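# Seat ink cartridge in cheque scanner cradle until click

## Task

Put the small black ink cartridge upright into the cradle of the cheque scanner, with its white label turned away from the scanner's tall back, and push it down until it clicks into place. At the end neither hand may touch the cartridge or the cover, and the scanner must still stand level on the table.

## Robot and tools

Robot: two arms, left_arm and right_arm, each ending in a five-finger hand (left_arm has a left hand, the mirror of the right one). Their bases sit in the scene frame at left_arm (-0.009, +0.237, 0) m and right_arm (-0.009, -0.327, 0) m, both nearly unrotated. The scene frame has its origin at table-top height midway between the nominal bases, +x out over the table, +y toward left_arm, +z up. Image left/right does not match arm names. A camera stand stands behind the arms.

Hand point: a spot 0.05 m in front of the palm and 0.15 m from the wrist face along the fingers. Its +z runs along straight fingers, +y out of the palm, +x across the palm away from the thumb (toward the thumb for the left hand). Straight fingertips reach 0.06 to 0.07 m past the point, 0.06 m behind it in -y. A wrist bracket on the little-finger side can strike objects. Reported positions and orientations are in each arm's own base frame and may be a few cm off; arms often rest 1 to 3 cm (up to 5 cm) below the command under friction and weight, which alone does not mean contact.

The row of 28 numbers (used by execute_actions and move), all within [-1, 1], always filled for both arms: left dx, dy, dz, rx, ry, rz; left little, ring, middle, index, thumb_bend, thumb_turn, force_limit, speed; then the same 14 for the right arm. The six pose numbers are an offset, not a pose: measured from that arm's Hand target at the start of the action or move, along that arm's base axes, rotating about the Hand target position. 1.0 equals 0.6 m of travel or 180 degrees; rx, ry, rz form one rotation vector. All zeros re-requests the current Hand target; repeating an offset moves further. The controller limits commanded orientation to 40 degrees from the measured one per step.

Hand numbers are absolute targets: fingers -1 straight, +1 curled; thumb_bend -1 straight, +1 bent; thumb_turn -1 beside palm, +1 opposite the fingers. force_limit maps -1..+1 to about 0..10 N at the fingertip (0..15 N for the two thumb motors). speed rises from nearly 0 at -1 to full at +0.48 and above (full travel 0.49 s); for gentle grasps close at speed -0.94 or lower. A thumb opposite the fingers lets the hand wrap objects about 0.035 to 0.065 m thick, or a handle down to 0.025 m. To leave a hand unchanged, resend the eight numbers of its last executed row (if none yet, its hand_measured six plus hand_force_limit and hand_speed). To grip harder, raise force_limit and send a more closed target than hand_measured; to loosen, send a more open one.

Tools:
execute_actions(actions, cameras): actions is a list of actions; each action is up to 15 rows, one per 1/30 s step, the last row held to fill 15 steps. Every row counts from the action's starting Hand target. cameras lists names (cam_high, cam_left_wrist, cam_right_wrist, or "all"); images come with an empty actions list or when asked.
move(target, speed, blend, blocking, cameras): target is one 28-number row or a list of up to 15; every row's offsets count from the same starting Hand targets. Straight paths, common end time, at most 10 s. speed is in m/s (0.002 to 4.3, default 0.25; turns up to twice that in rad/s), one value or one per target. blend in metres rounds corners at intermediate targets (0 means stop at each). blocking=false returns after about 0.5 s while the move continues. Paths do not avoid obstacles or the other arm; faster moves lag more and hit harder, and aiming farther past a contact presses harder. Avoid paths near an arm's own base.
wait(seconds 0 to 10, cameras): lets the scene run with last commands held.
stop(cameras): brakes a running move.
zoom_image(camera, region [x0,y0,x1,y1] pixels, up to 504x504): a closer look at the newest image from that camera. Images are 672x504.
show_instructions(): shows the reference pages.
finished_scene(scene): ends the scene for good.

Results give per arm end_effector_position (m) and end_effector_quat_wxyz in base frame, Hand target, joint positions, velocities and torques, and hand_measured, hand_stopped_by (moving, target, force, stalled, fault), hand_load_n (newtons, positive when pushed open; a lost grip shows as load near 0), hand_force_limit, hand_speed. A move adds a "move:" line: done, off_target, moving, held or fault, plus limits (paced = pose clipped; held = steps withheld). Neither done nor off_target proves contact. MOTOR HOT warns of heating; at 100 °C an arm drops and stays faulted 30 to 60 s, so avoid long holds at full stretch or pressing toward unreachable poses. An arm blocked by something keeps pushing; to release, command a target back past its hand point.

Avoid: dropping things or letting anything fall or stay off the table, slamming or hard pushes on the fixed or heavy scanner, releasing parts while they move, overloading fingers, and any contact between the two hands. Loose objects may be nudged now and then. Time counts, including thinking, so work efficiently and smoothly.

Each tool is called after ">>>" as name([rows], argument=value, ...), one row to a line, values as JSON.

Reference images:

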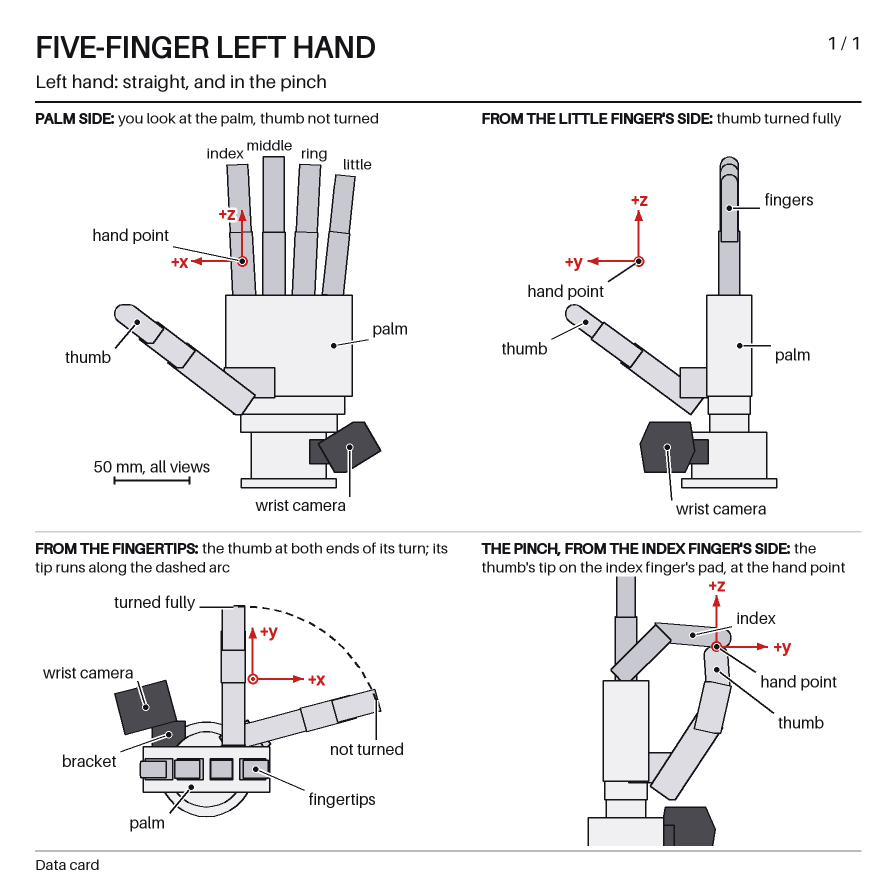

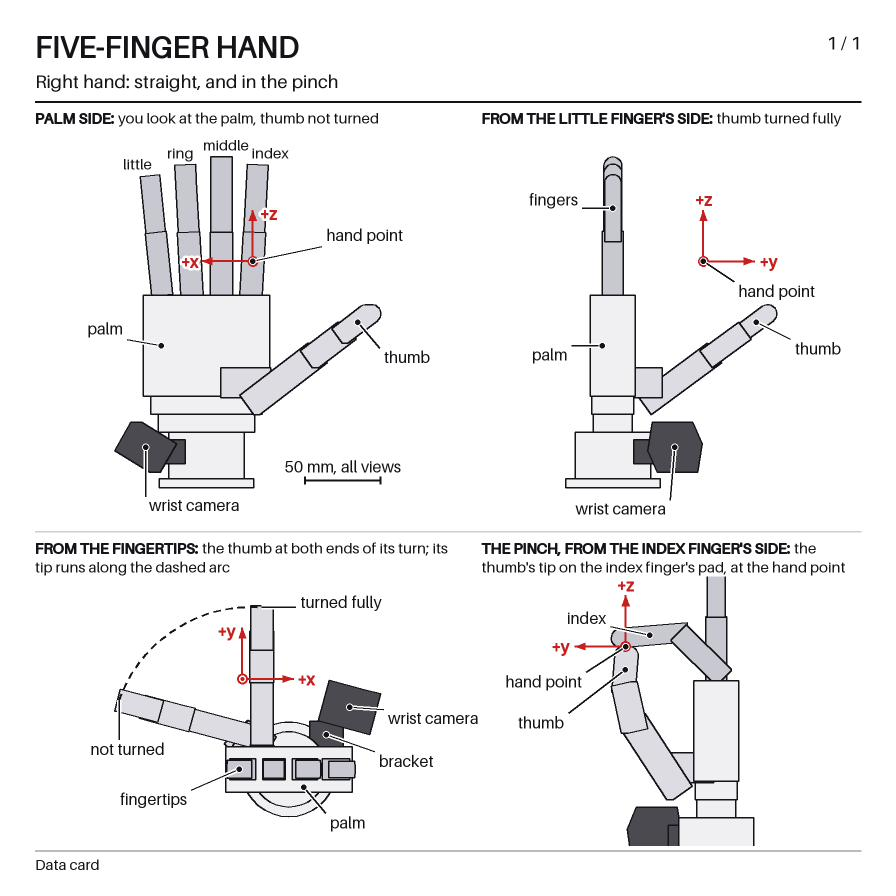

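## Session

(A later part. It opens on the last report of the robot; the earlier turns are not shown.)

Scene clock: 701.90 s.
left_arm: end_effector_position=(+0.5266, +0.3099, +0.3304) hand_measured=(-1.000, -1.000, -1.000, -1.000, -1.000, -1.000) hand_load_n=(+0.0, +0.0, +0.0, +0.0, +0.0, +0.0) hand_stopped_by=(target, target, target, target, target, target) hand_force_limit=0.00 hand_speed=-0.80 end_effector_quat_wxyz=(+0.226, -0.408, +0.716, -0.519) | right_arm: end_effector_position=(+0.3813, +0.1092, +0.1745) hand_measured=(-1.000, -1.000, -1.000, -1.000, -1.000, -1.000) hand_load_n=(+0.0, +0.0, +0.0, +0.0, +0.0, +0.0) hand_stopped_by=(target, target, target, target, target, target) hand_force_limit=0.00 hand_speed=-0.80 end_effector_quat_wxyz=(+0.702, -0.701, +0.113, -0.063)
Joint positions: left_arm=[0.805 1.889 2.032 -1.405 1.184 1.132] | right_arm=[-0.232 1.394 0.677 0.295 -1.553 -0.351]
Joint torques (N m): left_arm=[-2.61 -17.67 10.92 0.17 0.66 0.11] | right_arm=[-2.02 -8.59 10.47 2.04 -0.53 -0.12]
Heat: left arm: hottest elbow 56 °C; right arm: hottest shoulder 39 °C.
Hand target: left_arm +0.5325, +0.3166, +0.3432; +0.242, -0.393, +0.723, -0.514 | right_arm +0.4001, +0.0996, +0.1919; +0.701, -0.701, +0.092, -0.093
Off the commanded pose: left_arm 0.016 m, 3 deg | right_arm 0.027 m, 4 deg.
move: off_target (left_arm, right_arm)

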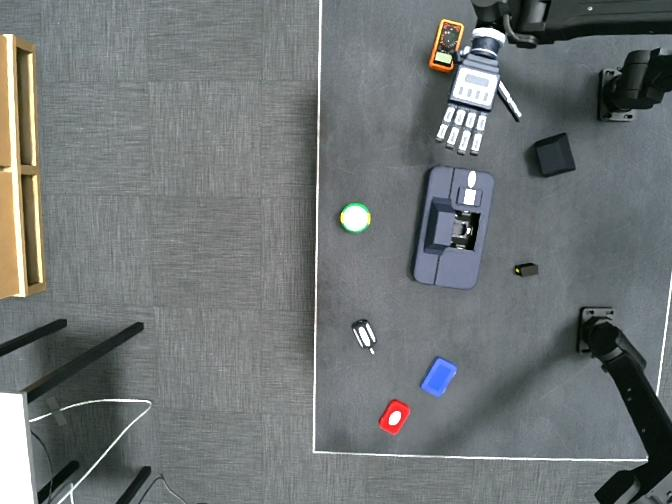

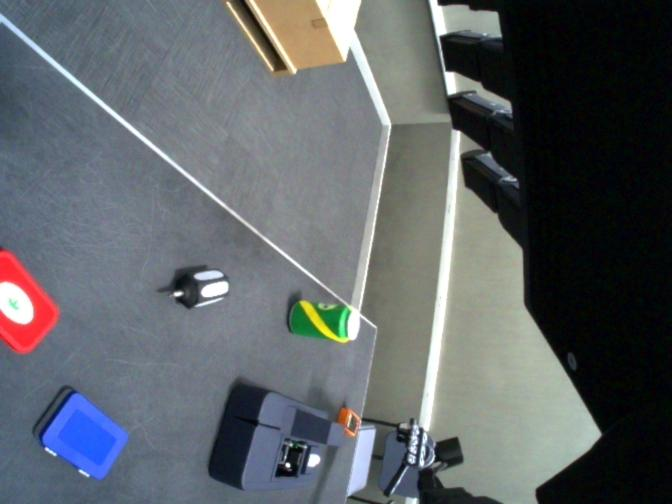

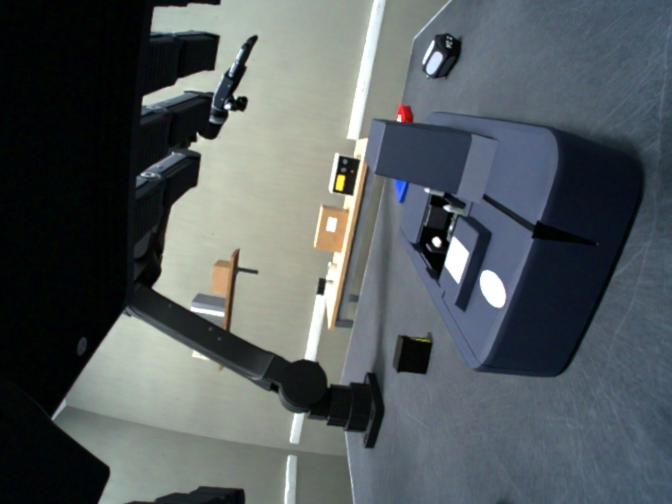

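>>> move([
  [-0.25,0,0,0,0,0,-1,-1,-1,-1,-1,-1,0,-0.8, -0.3,0.08,0.06,-0.045,-0.173,0.043,-1,-1,-0.4,-0.4,-0.8,1,0,0],
  [-0.25,0,0,0,0,0,-1,-1,-1,-1,-1,-1,0,-0.8, -0.383,0.517,-0.06,-0.089,-0.346,0.0853,-1,-1,-0.4,-0.4,-0.8,1,0,0],
], speed=0.3, blend=0.03, cameras=["all"])

Scene clock: 809.43 s.
left_arm: end_effector_position=(+0.3848, +0.3199, +0.3377) hand_measured=(-1.000, -1.000, -1.000, -1.000, -1.000, -1.000) hand_load_n=(+0.0, +0.0, +0.0, +0.0, +0.0, +0.0) hand_stopped_by=(target, target, target, target, target, target) hand_force_limit=0.00 hand_speed=-0.80 end_effector_quat_wxyz=(+0.260, -0.418, +0.711, -0.502) | right_arm: end_effector_position=(+0.1615, +0.3899, +0.1261) hand_measured=(-1.000, -1.000, -0.400, -0.400, -0.800, +1.000) hand_load_n=(+0.0, +0.0, +0.0, +0.0, +0.0, +0.0) hand_stopped_by=(target, target, target, target, target, target) hand_force_limit=0.00 hand_speed=0.00 end_effector_quat_wxyz=(-0.542, +0.668, +0.381, +0.339)
Joint positions: left_arm=[1.019 1.682 1.779 -1.692 1.201 1.544] | right_arm=[1.071 1.038 0.29 0.543 -0.45 -1.167]
Joint torques (N m): left_arm=[-2.32 -17.26 6.74 -0.32 0.56 0.11] | right_arm=[-0.56 -3.31 11.1 2.93 -0.11 -0.25]
Heat: left arm: hottest elbow 56 °C; right arm: hottest elbow 45 °C.
Hand target: left_arm +0.3825, +0.3167, +0.3431; +0.242, -0.393, +0.723, -0.514 | right_arm +0.1701, +0.4098, +0.1558; -0.554, +0.644, +0.384, +0.361
Off the commanded pose: left_arm 0.007 m, 4 deg | right_arm 0.037 m, 4 deg.
joint sent to its limit (left arm) — joint 4 (wrist pitch), lower limit. The joint targets are off in orientation, not in position.
move: off_target (left_arm, right_arm)

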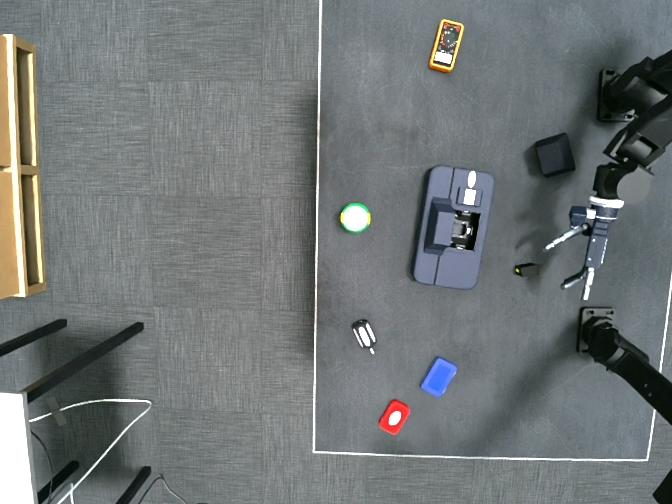

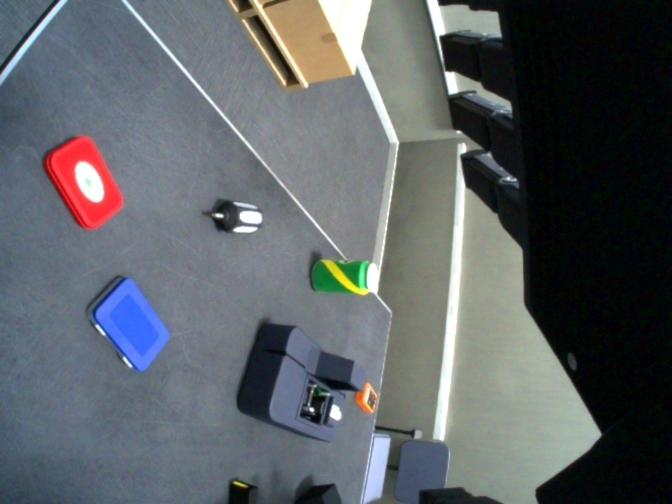

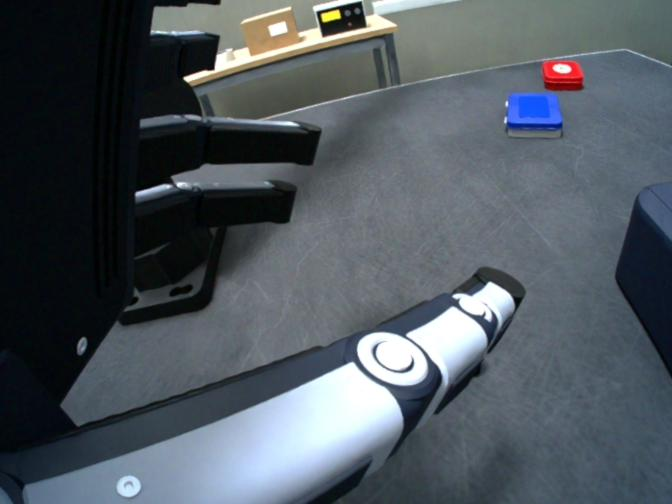

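>>> move(target=[-0.071,-0.598,-0.0285,0.2466,0.296,-0.0344,-1,-1,-1,-1,-1,-1,0,-0.8, 0,0,0,0,0,0,-1,-1,-0.4,-0.4,-0.8,1,0,0], speed=0.3, cameras=["all"])

Scene clock: 869.00 s.
left_arm: end_effector_position=(+0.3327, -0.0426, +0.3099) hand_measured=(-1.000, -1.000, -1.000, -1.000, -1.000, -1.000) hand_load_n=(+0.0, +0.0, +0.0, +0.0, +0.0, +0.0) hand_stopped_by=(target, target, target, target, target, target) hand_force_limit=0.00 hand_speed=-0.80 end_effector_quat_wxyz=(+0.023, -0.411, +0.911, -0.014) | right_arm: end_effector_position=(+0.1616, +0.3899, +0.1261) hand_measured=(-1.000, -1.000, -0.400, -0.400, -0.800, +1.000) hand_load_n=(+0.0, +0.0, +0.0, +0.0, +0.0, +0.5) hand_stopped_by=(target, target, target, target, target, target) hand_force_limit=0.00 hand_speed=0.00 end_effector_quat_wxyz=(-0.542, +0.668, +0.381, +0.339)
Joint positions: left_arm=[-0.147 1.368 1.542 -1.691 -0.001 0.575] | right_arm=[1.071 1.038 0.29 0.543 -0.45 -1.167]
Joint torques (N m): left_arm=[-1.55 -10.7 10.19 0.1 -0.08 -0.22] | right_arm=[-0.62 -3.31 11.14 2.88 -0.12 -0.23]
Heat: left arm: hottest elbow 46 °C; right arm: hottest elbow 48 °C.
Hand target: left_arm +0.3399, -0.0423, +0.3261; +0.000, -0.423, +0.906, +0.000 | right_arm +0.1701, +0.4098, +0.1558; -0.554, +0.644, +0.384, +0.361
Off the commanded pose: left_arm 0.018 m, 3 deg | right_arm 0.037 m, 4 deg.
joint sent to its limit (left arm) — joint 4 (wrist pitch), lower limit. The joint targets are off in orientation, not in position.
move: off_target (left_arm, right_arm)

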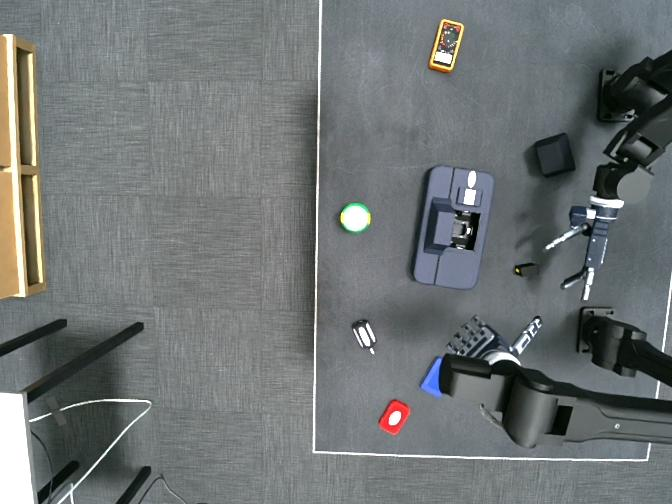

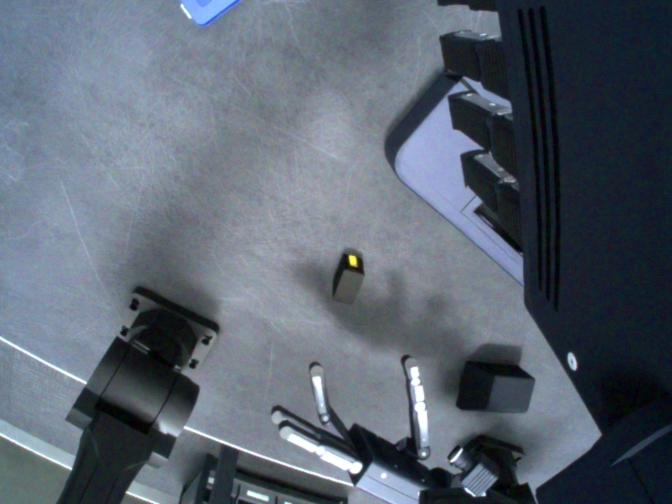

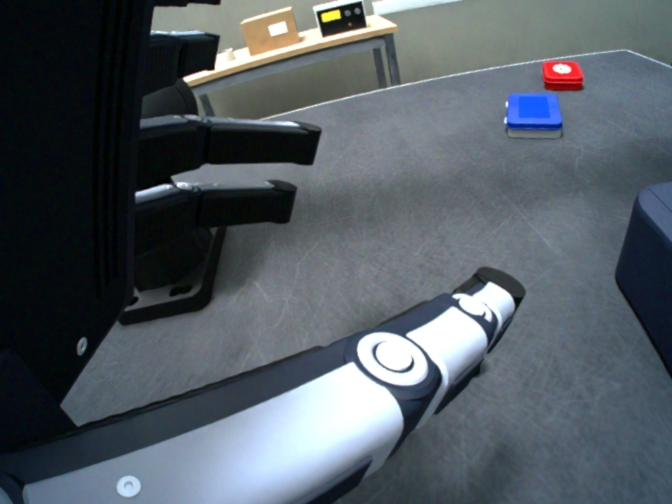

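>>> zoom_image(camera="cam_left_wrist", region=[250, 230, 470, 490])

>>> zoom_image(camera="cam_left_wrist", region=[320, 240, 380, 310])

Scaled by 1.938 from the camera's 672x504 image, which has a finer 960x720 frame.

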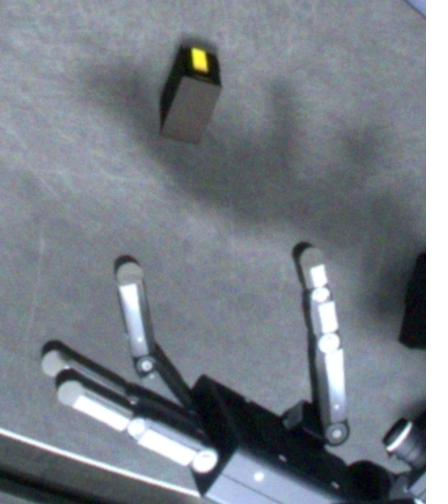

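Scaled by 7.200 from the camera's 672x504 image, which has a finer 960x720 frame.

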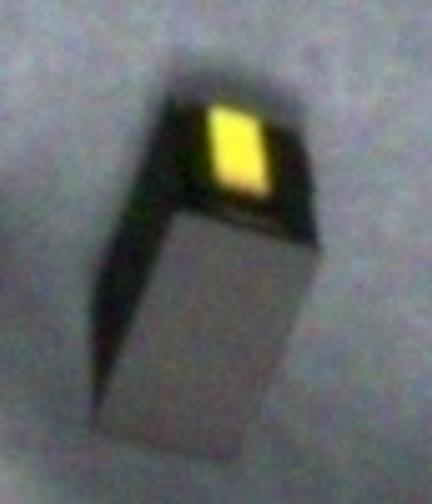

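>>> move(target=[0,0,0,0,0,0,-1,-1,-1,-1,-1,-1,0,-0.8, 0.049,0.0445,-0.077,0,0,0,-1,-1,-0.4,-0.4,-0.8,1,0,0], speed=0.15, cameras=["cam_left_wrist","cam_right_wrist"])

>>> zoom_image(camera="cam_left_wrist", region=[250, 220, 470, 440])

Scene clock: 932.63 s.
left_arm: end_effector_position=(+0.3326, -0.0427, +0.3099) hand_measured=(-1.000, -1.000, -1.000, -1.000, -1.000, -1.000) hand_load_n=(+0.0, +0.0, +0.0, +0.0, +0.0, +0.0) hand_stopped_by=(target, target, target, target, target, target) hand_force_limit=0.00 hand_speed=-0.80 end_effector_quat_wxyz=(+0.023, -0.412, +0.911, -0.014) | right_arm: end_effector_position=(+0.1834, +0.4209, +0.0838) hand_measured=(-1.000, -1.000, -0.400, -0.400, -0.800, +1.000) hand_load_n=(+0.0, +0.0, +0.0, +0.0, +0.0, +0.5) hand_stopped_by=(target, target, target, target, target, target) hand_force_limit=0.00 hand_speed=0.00 end_effector_quat_wxyz=(-0.545, +0.665, +0.386, +0.334)
Joint positions: left_arm=[-0.147 1.368 1.542 -1.691 -0.001 0.574] | right_arm=[1.044 1.354 0.334 0.811 -0.492 -1.176]
Joint torques (N m): left_arm=[-1.08 -9.99 10.37 -0.17 -0.13 -0.18] | right_arm=[-2.14 -6.59 8.9 2.96 -0.2 -0.23]
Heat: left arm: hottest elbow 47 °C; right arm: hottest elbow 49 °C.
Hand target: left_arm +0.3399, -0.0423, +0.3261; +0.000, -0.423, +0.906, +0.000 | right_arm +0.1995, +0.4365, +0.1097; -0.554, +0.644, +0.384, +0.361
Off the commanded pose: left_arm 0.018 m, 3 deg | right_arm 0.034 m, 4 deg.
joint sent to its limit (left arm) — joint 4 (wrist pitch), lower limit. The joint targets are off in orientation, not in position.
move: off_target (left_arm, right_arm)
Images, in order (width x height): cam_left_wrist 672x504, cam_right_wrist 672x504.

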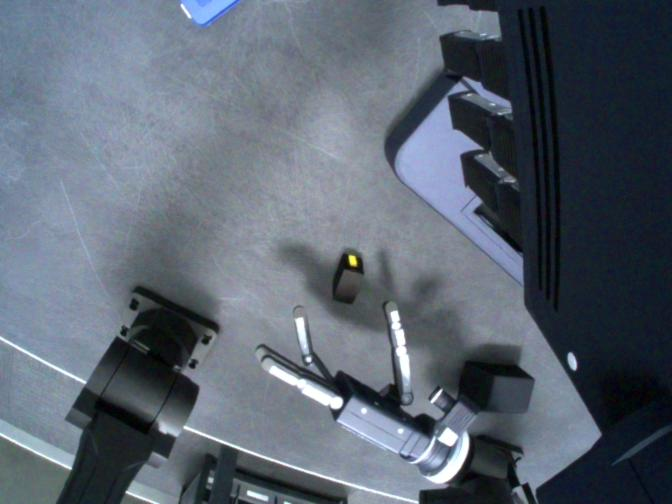

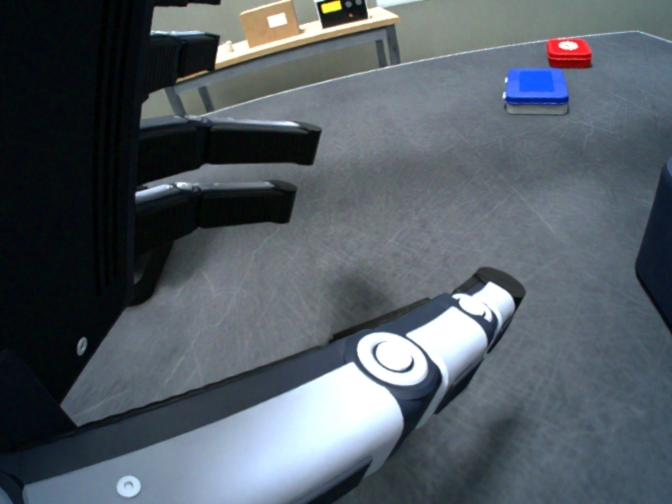

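Scaled by 2.291 from the camera's 672x504 image, which has a finer 960x720 frame.

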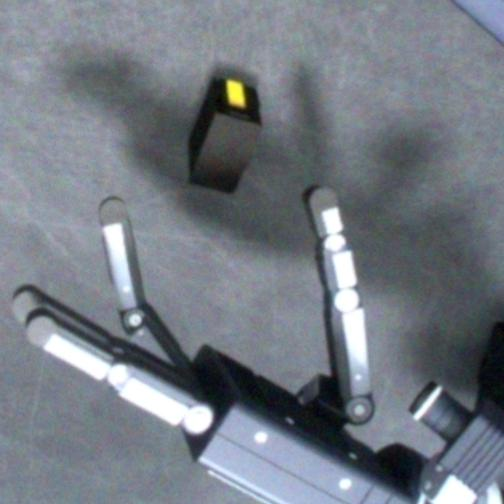

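>>> move(target=[0,0,0,0,0,0,-1,-1,-1,-1,-1,-1,0,-0.8, 0.005,-0.005,-0.062,0,0,0,-1,-1,-0.4,-0.4,-0.8,1,0,0], speed=0.1, cameras=["cam_left_wrist","cam_right_wrist"])

>>> zoom_image(camera="cam_left_wrist", region=[250, 220, 450, 400])

Scene clock: 967.10 s.
left_arm: end_effector_position=(+0.3326, -0.0427, +0.3099) hand_measured=(-1.000, -1.000, -1.000, -1.000, -1.000, -1.000) hand_load_n=(+0.0, +0.0, -0.5, +0.0, +0.0, +0.0) hand_stopped_by=(target, target, target, target, target, target) hand_force_limit=0.00 hand_speed=-0.80 end_effector_quat_wxyz=(+0.023, -0.412, +0.911, -0.014) | right_arm: end_effector_position=(+0.1909, +0.4279, +0.0598) hand_measured=(-1.000, -1.000, -0.400, -0.400, -0.800, +1.000) hand_load_n=(-0.5, +0.0, +0.0, +0.0, +0.0, +0.0) hand_stopped_by=(target, target, target, target, target, target) hand_force_limit=0.00 hand_speed=0.00 end_effector_quat_wxyz=(-0.551, +0.656, +0.386, +0.343)
Joint positions: left_arm=[-0.147 1.368 1.542 -1.691 -0.001 0.574] | right_arm=[1.033 1.517 0.334 1.001 -0.506 -1.178]
Joint torques (N m): left_arm=[-1.14 -10.64 10.1 -0.36 -0.11 -0.23] | right_arm=[-2.37 -7.24 5.96 2.88 -0.18 -0.21]
Heat: left arm: hottest elbow 47 °C; right arm: hottest elbow 47 °C.
Hand target: left_arm +0.3399, -0.0423, +0.3261; +0.000, -0.423, +0.906, +0.000 | right_arm +0.2026, +0.4334, +0.0725; -0.554, +0.644, +0.384, +0.361
Off the commanded pose: left_arm 0.018 m, 3 deg | right_arm 0.018 m, 3 deg.
joint sent to its limit (left arm) — joint 4 (wrist pitch), lower limit. The joint targets are off in orientation, not in position.
move: off_target (left_arm, right_arm)
Images, in order (width x height): cam_left_wrist 672x504, cam_right_wrist 672x504.

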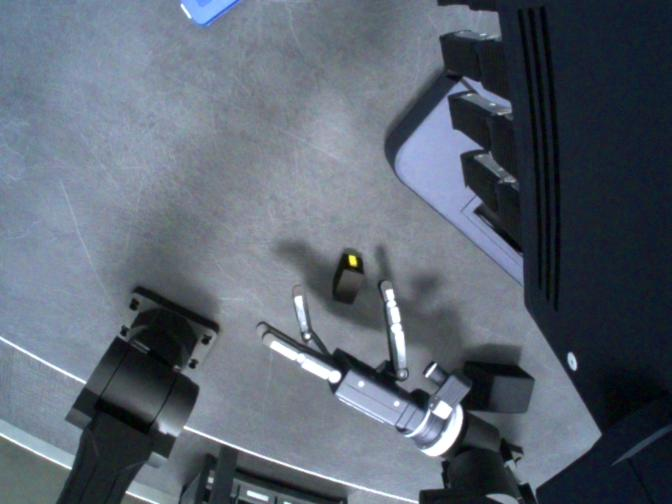

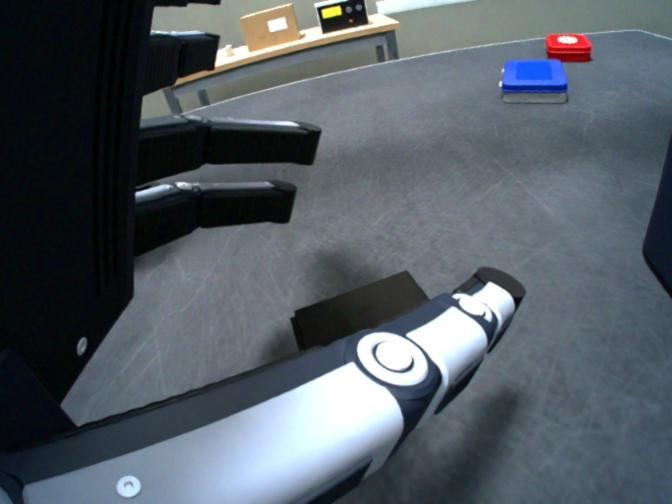

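Scaled by 2.520 from the camera's 672x504 image, which has a finer 960x720 frame.

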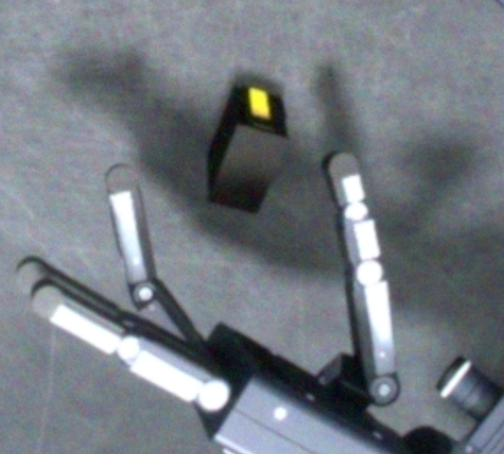

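>>> move(target=[0,0,0,0,0,0,-1,-1,-1,-1,-1,-1,0,-0.8, -0.023,-0.018,-0.038,0,0,0,-1,-1,-0.4,-0.4,-0.8,1,0,0], speed=0.08, cameras=["cam_left_wrist","cam_right_wrist"])

>>> zoom_image(camera="cam_left_wrist", region=[250, 220, 450, 400])

Scene clock: 1000.60 s.
left_arm: end_effector_position=(+0.3326, -0.0427, +0.3099) hand_measured=(-1.000, -1.000, -1.000, -1.000, -1.000, -1.000) hand_load_n=(+0.0, +0.0, +0.0, +0.0, +0.0, +0.0) hand_stopped_by=(target, target, target, target, target, target) hand_force_limit=0.00 hand_speed=-0.80 end_effector_quat_wxyz=(+0.023, -0.412, +0.911, -0.014) | right_arm: end_effector_position=(+0.1900, +0.4203, +0.0457) hand_measured=(-1.000, -1.000, -0.400, -0.400, -0.800, +1.000) hand_load_n=(+0.0, -0.5, +0.0, +0.0, +0.0, +0.5) hand_stopped_by=(target, target, target, target, target, target) hand_force_limit=0.00 hand_speed=0.00 end_effector_quat_wxyz=(-0.551, +0.652, +0.382, +0.355)
Joint positions: left_arm=[-0.147 1.368 1.542 -1.691 -0.001 0.574] | right_arm=[1.033 1.601 0.302 1.14 -0.49 -1.178]
Joint torques (N m): left_arm=[-1.38 -11.05 10.26 -0.18 -0.11 -0.19] | right_arm=[-0.62 -7.36 3.74 2.96 0.03 -0.19]
Heat: left arm: hottest elbow 48 °C; right arm: hottest elbow 42 °C.
Hand target: left_arm +0.3399, -0.0423, +0.3261; +0.000, -0.423, +0.906, +0.000 | right_arm +0.1889, +0.4227, +0.0497; -0.554, +0.644, +0.384, +0.361
Off the commanded pose: left_arm 0.018 m, 3 deg | right_arm 0.005 m, 1 deg.
joint sent to its limit (left arm) — joint 4 (wrist pitch), lower limit. The joint targets are off in orientation, not in position.
move: off_target (left_arm)
Images, in order (width x height): cam_left_wrist 672x504, cam_right_wrist 672x504.

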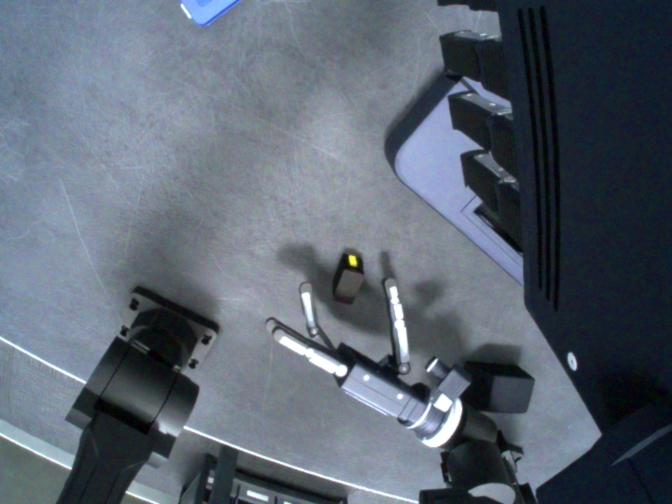

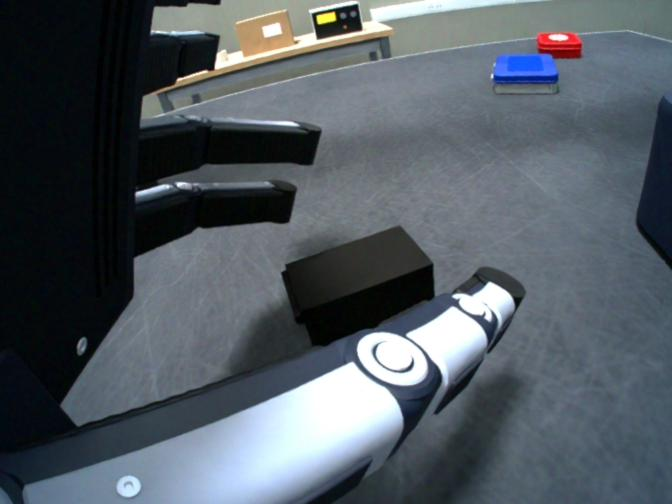

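Scaled by 2.520 from the camera's 672x504 image, which has a finer 960x720 frame.

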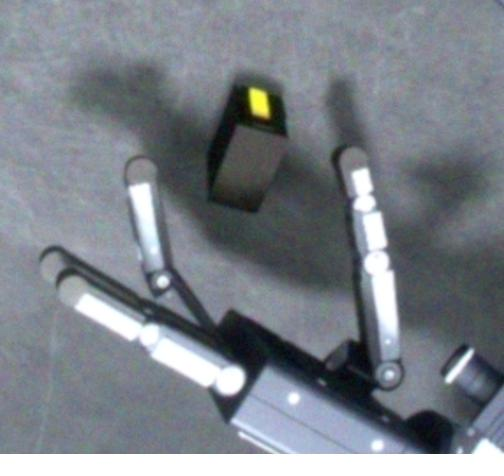

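>>> move(target=[0,0,0,0,0,0,-1,-1,-1,-1,-1,-1,0,-0.8, -0.024,-0.006,-0.04,0,0,0,-1,-1,-0.4,-0.4,-0.8,1,0,0], speed=0.06, cameras=["cam_left_wrist","cam_right_wrist"])

>>> zoom_image(camera="cam_left_wrist", region=[250, 220, 450, 400])

Scene clock: 1022.10 s.
left_arm: end_effector_position=(+0.3326, -0.0427, +0.3099) hand_measured=(-1.000, -1.000, -1.000, -1.000, -1.000, -1.000) hand_load_n=(+0.5, +0.0, +0.0, +0.0, +0.0, +0.0) hand_stopped_by=(target, target, target, target, target, target) hand_force_limit=0.00 hand_speed=-0.80 end_effector_quat_wxyz=(+0.023, -0.412, +0.911, -0.014) | right_arm: end_effector_position=(+0.1798, +0.4162, +0.0222) hand_measured=(-1.000, -1.000, -0.400, -0.400, -0.800, +1.000) hand_load_n=(-0.5, +0.0, +0.0, +0.0, +0.0, +0.0) hand_stopped_by=(target, target, target, target, target, target) hand_force_limit=0.00 hand_speed=0.00 end_effector_quat_wxyz=(-0.549, +0.651, +0.381, +0.360)
Joint positions: left_arm=[-0.147 1.368 1.542 -1.691 -0.001 0.574] | right_arm=[1.064 1.729 0.278 1.295 -0.451 -1.178]
Joint torques (N m): left_arm=[-1.44 -9.93 10.07 -0.24 -0.11 -0.19] | right_arm=[-0.15 -7.88 2.41 2.89 0.04 -0.13]
Heat: left arm: hottest elbow 48 °C; right arm: hottest elbow 39 °C.
Hand target: left_arm +0.3399, -0.0423, +0.3261; +0.000, -0.423, +0.906, +0.000 | right_arm +0.1743, +0.4191, +0.0256; -0.554, +0.644, +0.384, +0.361
Off the commanded pose: left_arm 0.018 m, 3 deg | right_arm 0.007 m, 1 deg.
joint sent to its limit (left arm) — joint 4 (wrist pitch), lower limit. The joint targets are off in orientation, not in position.
move: off_target (left_arm)
Images, in order (width x height): cam_left_wrist 672x504, cam_right_wrist 672x504.

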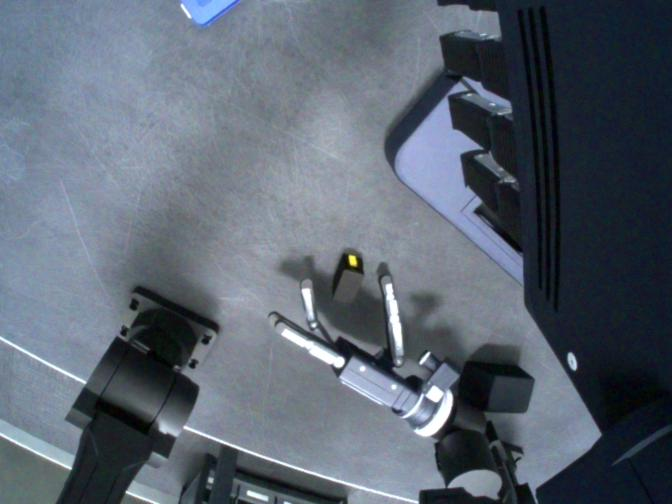

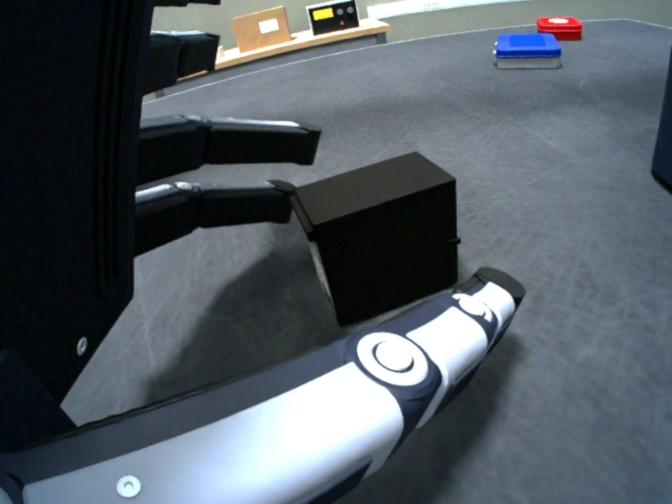

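Scaled by 2.520 from the camera's 672x504 image, which has a finer 960x720 frame.

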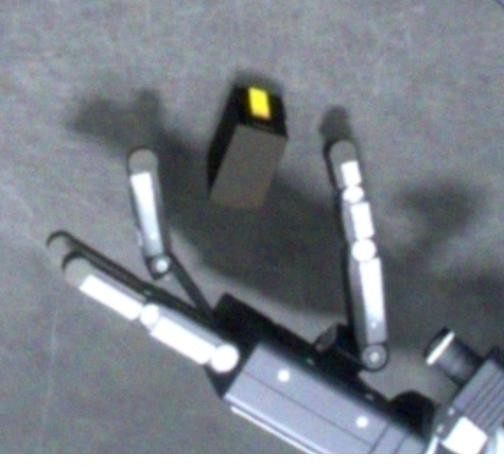

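>>> zoom_image(camera="cam_right_wrist", region=[270, 140, 490, 340])

Scaled by 2.291 from the camera's 672x504 image, which has a finer 960x720 frame.

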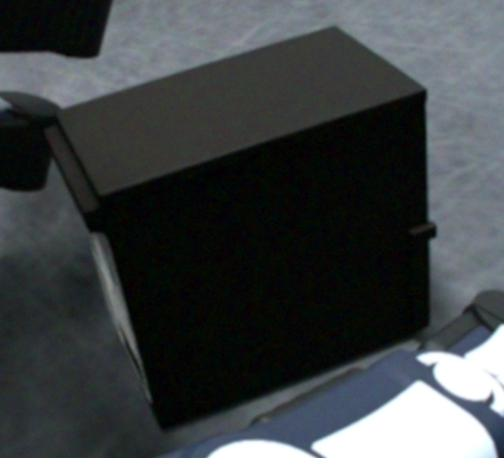

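>>> move(target=[0,0,0,0,0,0,-1,-1,-1,-1,-1,-1,0,-0.8, 0,0,0,0,0,0,-1,-1,-0.4,0.2,0.0,1,-0.3,-0.9], speed=0.06, cameras=["cam_left_wrist","cam_right_wrist"])

>>> zoom_image(camera="cam_left_wrist", region=[250, 220, 450, 400])

Scene clock: 1067.60 s.
left_arm: end_effector_position=(+0.3326, -0.0427, +0.3099) hand_measured=(-1.000, -1.000, -1.000, -1.000, -1.000, -1.000) hand_load_n=(+0.0, +0.0, +0.0, +0.0, +0.0, +0.0) hand_stopped_by=(target, target, target, target, target, target) hand_force_limit=0.00 hand_speed=-0.80 end_effector_quat_wxyz=(+0.023, -0.412, +0.911, -0.014) | right_arm: end_effector_position=(+0.1798, +0.4162, +0.0222) hand_measured=(-1.000, -1.000, -0.400, +0.158, -0.516, +1.000) hand_load_n=(+0.0, +0.0, +0.0, +4.5, +6.5, -0.5) hand_stopped_by=(target, target, target, force, force, target) hand_force_limit=-0.30 hand_speed=-0.90 end_effector_quat_wxyz=(-0.549, +0.651, +0.381, +0.360)
Joint positions: left_arm=[-0.147 1.368 1.542 -1.691 -0.001 0.574] | right_arm=[1.064 1.729 0.278 1.295 -0.451 -1.178]
Joint torques (N m): left_arm=[-1.67 -9.52 10.13 -0.09 -0.08 -0.24] | right_arm=[0.03 -7.94 2.52 2.88 0.03 -0.11]
Heat: left arm: hottest elbow 49 °C; right arm: hottest shoulder 36 °C.
Hand target: left_arm +0.3399, -0.0423, +0.3261; +0.000, -0.423, +0.906, +0.000 | right_arm +0.1743, +0.4191, +0.0256; -0.554, +0.644, +0.384, +0.361
Off the commanded pose: left_arm 0.018 m, 3 deg | right_arm 0.007 m, 1 deg.
joint sent to its limit (left arm) — joint 4 (wrist pitch), lower limit. The joint targets are off in orientation, not in position.
move: off_target (left_arm)
Images, in order (width x height): cam_left_wrist 672x504, cam_right_wrist 672x504.

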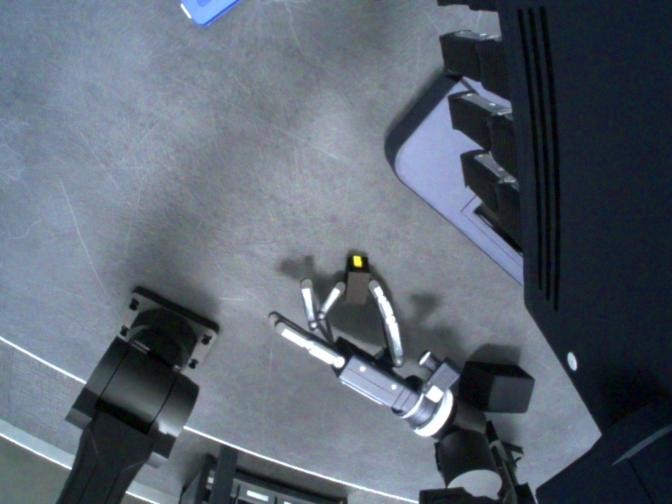

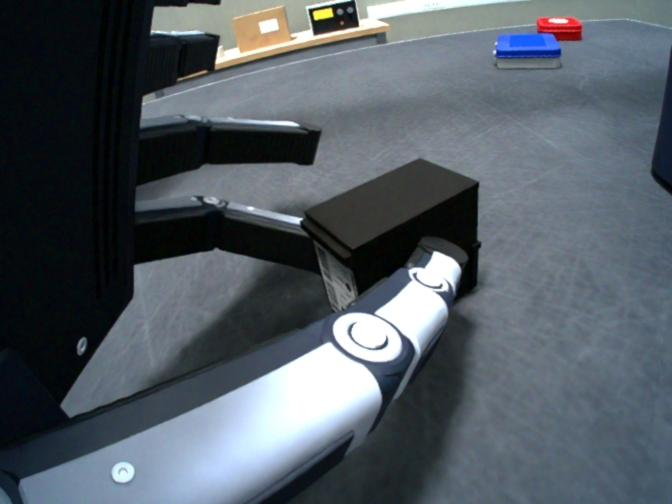

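Scaled by 2.520 from the camera's 672x504 image, which has a finer 960x720 frame.

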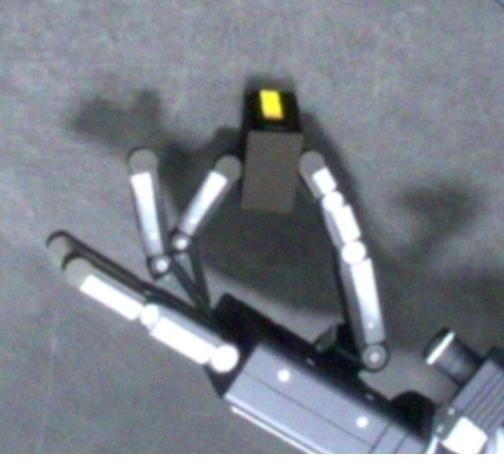

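>>> zoom_image(camera="cam_right_wrist", region=[290, 150, 490, 320])

Scaled by 2.520 from the camera's 672x504 image, which has a finer 960x720 frame.

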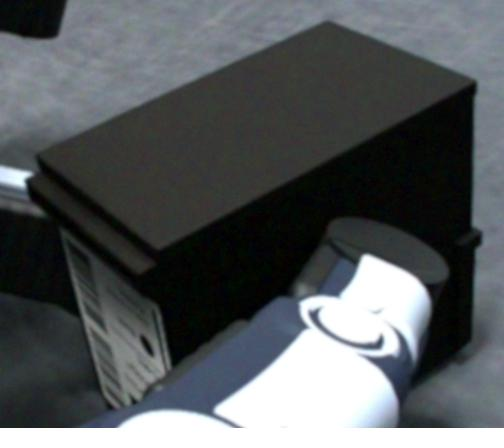

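>>> move([
  [0,0,0,0,0,0,-1,-1,-1,-1,-1,-1,0,-0.8, 0,0,0,0,0,0,-1,-1,-0.4,-0.4,-0.8,1,-0.3,-0.5],
  [0,0,0,0,0,0,-1,-1,-1,-1,-1,-1,0,-0.8, -0.005,0,0.06,0,0,0,-1,-1,-0.4,-0.4,-0.8,1,-0.3,-0.5],
  [0,0,0,0,0,0,-1,-1,-1,-1,-1,-1,0,-0.8, 0.0345,0.0015,0.14,-0.0293,0.0956,0.0549,-1,-1,-0.4,-0.4,-0.8,1,-0.3,-0.5],
], speed=0.12, cameras=["cam_left_wrist","cam_right_wrist"])

>>> zoom_image(camera="cam_left_wrist", region=[250, 220, 450, 400])

Scene clock: 1181.20 s.
left_arm: end_effector_position=(+0.3326, -0.0427, +0.3099) hand_measured=(-1.000, -1.000, -1.000, -1.000, -1.000, -1.000) hand_load_n=(+0.0, +0.0, +0.0, +0.0, +0.0, +0.0) hand_stopped_by=(target, target, target, target, target, target) hand_force_limit=0.00 hand_speed=-0.80 end_effector_quat_wxyz=(+0.023, -0.412, +0.911, -0.014) | right_arm: end_effector_position=(+0.1791, +0.4088, +0.0861) hand_measured=(-1.000, -1.000, -0.400, -0.400, -0.800, +1.000) hand_load_n=(+0.0, +0.0, +0.0, +0.0, +0.0, +0.0) hand_stopped_by=(target, target, target, target, target, target) hand_force_limit=-0.30 hand_speed=-0.50 end_effector_quat_wxyz=(-0.597, +0.691, +0.368, +0.176)
Joint positions: left_arm=[-0.147 1.368 1.542 -1.691 -0.001 0.574] | right_arm=[0.878 1.317 0.432 0.53 -0.864 -1.049]
Joint torques (N m): left_arm=[-1.03 -10.64 10.4 -0.08 -0.14 -0.22] | right_arm=[-1.96 -7.82 9.63 1.54 -0.39 -0.05]
Heat: left arm: hottest elbow 49 °C; right arm: hottest shoulder 36 °C.
Hand target: left_arm +0.3399, -0.0423, +0.3261; +0.000, -0.423, +0.906, +0.000 | right_arm +0.1951, +0.4200, +0.1096; -0.604, +0.680, +0.367, +0.194
Off the commanded pose: left_arm 0.018 m, 3 deg | right_arm 0.031 m, 3 deg.
joint sent to its limit (left arm) — joint 4 (wrist pitch), lower limit. The joint targets are off in orientation, not in position.
move: off_target (left_arm, right_arm)
Images, in order (width x height): cam_left_wrist 672x504, cam_right_wrist 672x504.

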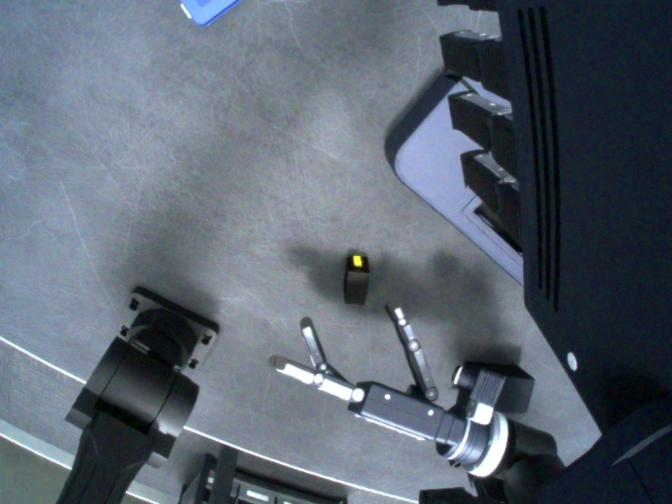

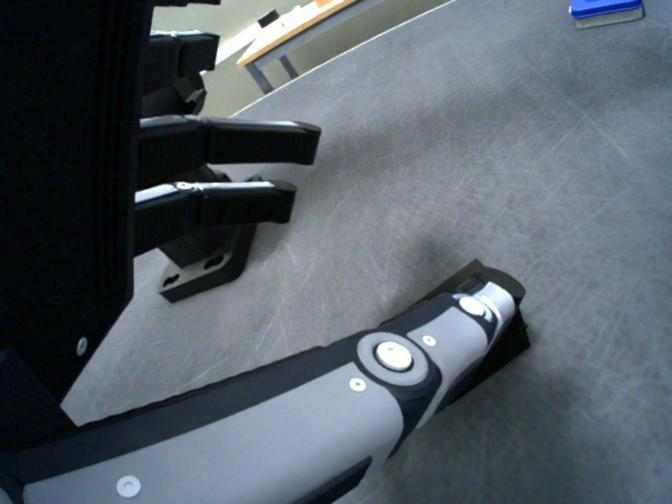

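Scaled by 2.520 from the camera's 672x504 image, which has a finer 960x720 frame.

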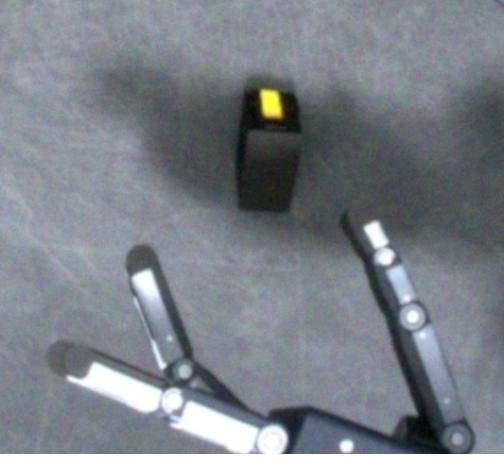

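>>> move(target=[0,0,0,0,0,0,-1,-1,-1,-1,-1,-1,0,-0.8, -0.0035,-0.010,-0.069,0,0,0,-1,-1,-0.4,-0.4,-0.8,1,-0.3,-0.5], speed=0.08, cameras=["cam_left_wrist"])

>>> zoom_image(camera="cam_left_wrist", region=[250, 220, 450, 400])

Scene clock: 1201.30 s.
left_arm: end_effector_position=(+0.3326, -0.0427, +0.3099) hand_measured=(-1.000, -1.000, -1.000, -1.000, -1.000, -1.000) hand_load_n=(+0.0, +0.0, -0.5, +0.0, +0.0, +0.0) hand_stopped_by=(target, target, target, target, target, target) hand_force_limit=0.00 hand_speed=-0.80 end_effector_quat_wxyz=(+0.023, -0.412, +0.911, -0.014) | right_arm: end_effector_position=(+0.1852, +0.4147, +0.0645) hand_measured=(-1.000, -1.000, -0.400, -0.400, -0.800, +1.000) hand_load_n=(+0.0, +0.0, +0.0, +0.0, +0.0, +0.5) hand_stopped_by=(target, target, target, target, target, target) hand_force_limit=-0.30 hand_speed=-0.50 end_effector_quat_wxyz=(-0.602, +0.683, +0.371, +0.184)
Joint positions: left_arm=[-0.147 1.368 1.542 -1.691 -0.001 0.574] | right_arm=[0.874 1.432 0.422 0.682 -0.87 -1.049]
Joint torques (N m): left_arm=[-1.26 -10.34 10.28 0.01 -0.04 -0.22] | right_arm=[-2.43 -7.12 5.75 2.58 -0.36 -0.11]
Heat: left arm: hottest elbow 49 °C; right arm: hottest shoulder 36 °C.
Hand target: left_arm +0.3399, -0.0423, +0.3261; +0.000, -0.423, +0.906, +0.000 | right_arm +0.1930, +0.4139, +0.0682; -0.604, +0.680, +0.367, +0.194
Off the commanded pose: left_arm 0.018 m, 3 deg | right_arm 0.009 m, 1 deg.
joint sent to its limit (left arm) — joint 4 (wrist pitch), lower limit. The joint targets are off in orientation, not in position.
move: off_target (left_arm)
Images, in order (width x height): cam_left_wrist 672x504.

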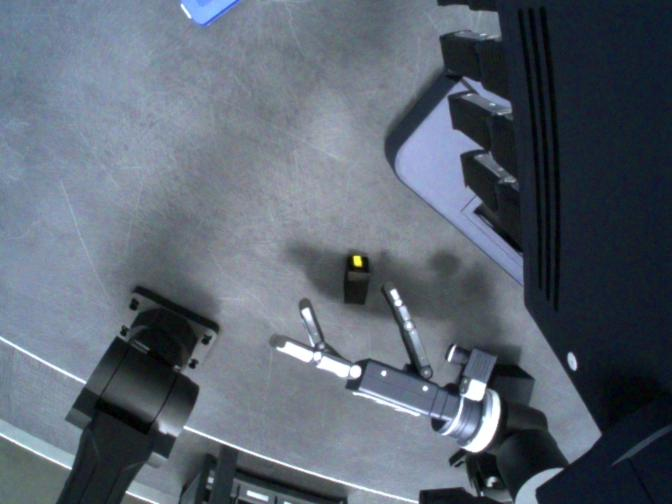

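Scaled by 2.520 from the camera's 672x504 image, which has a finer 960x720 frame.

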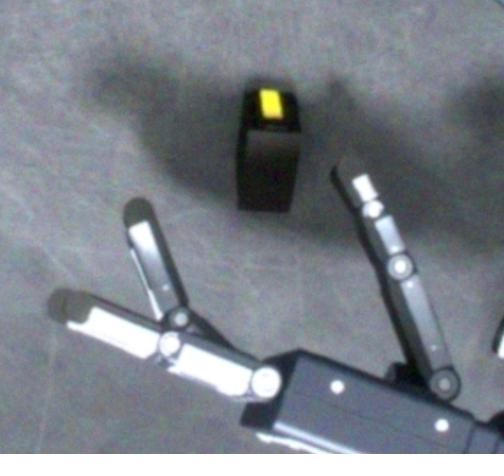

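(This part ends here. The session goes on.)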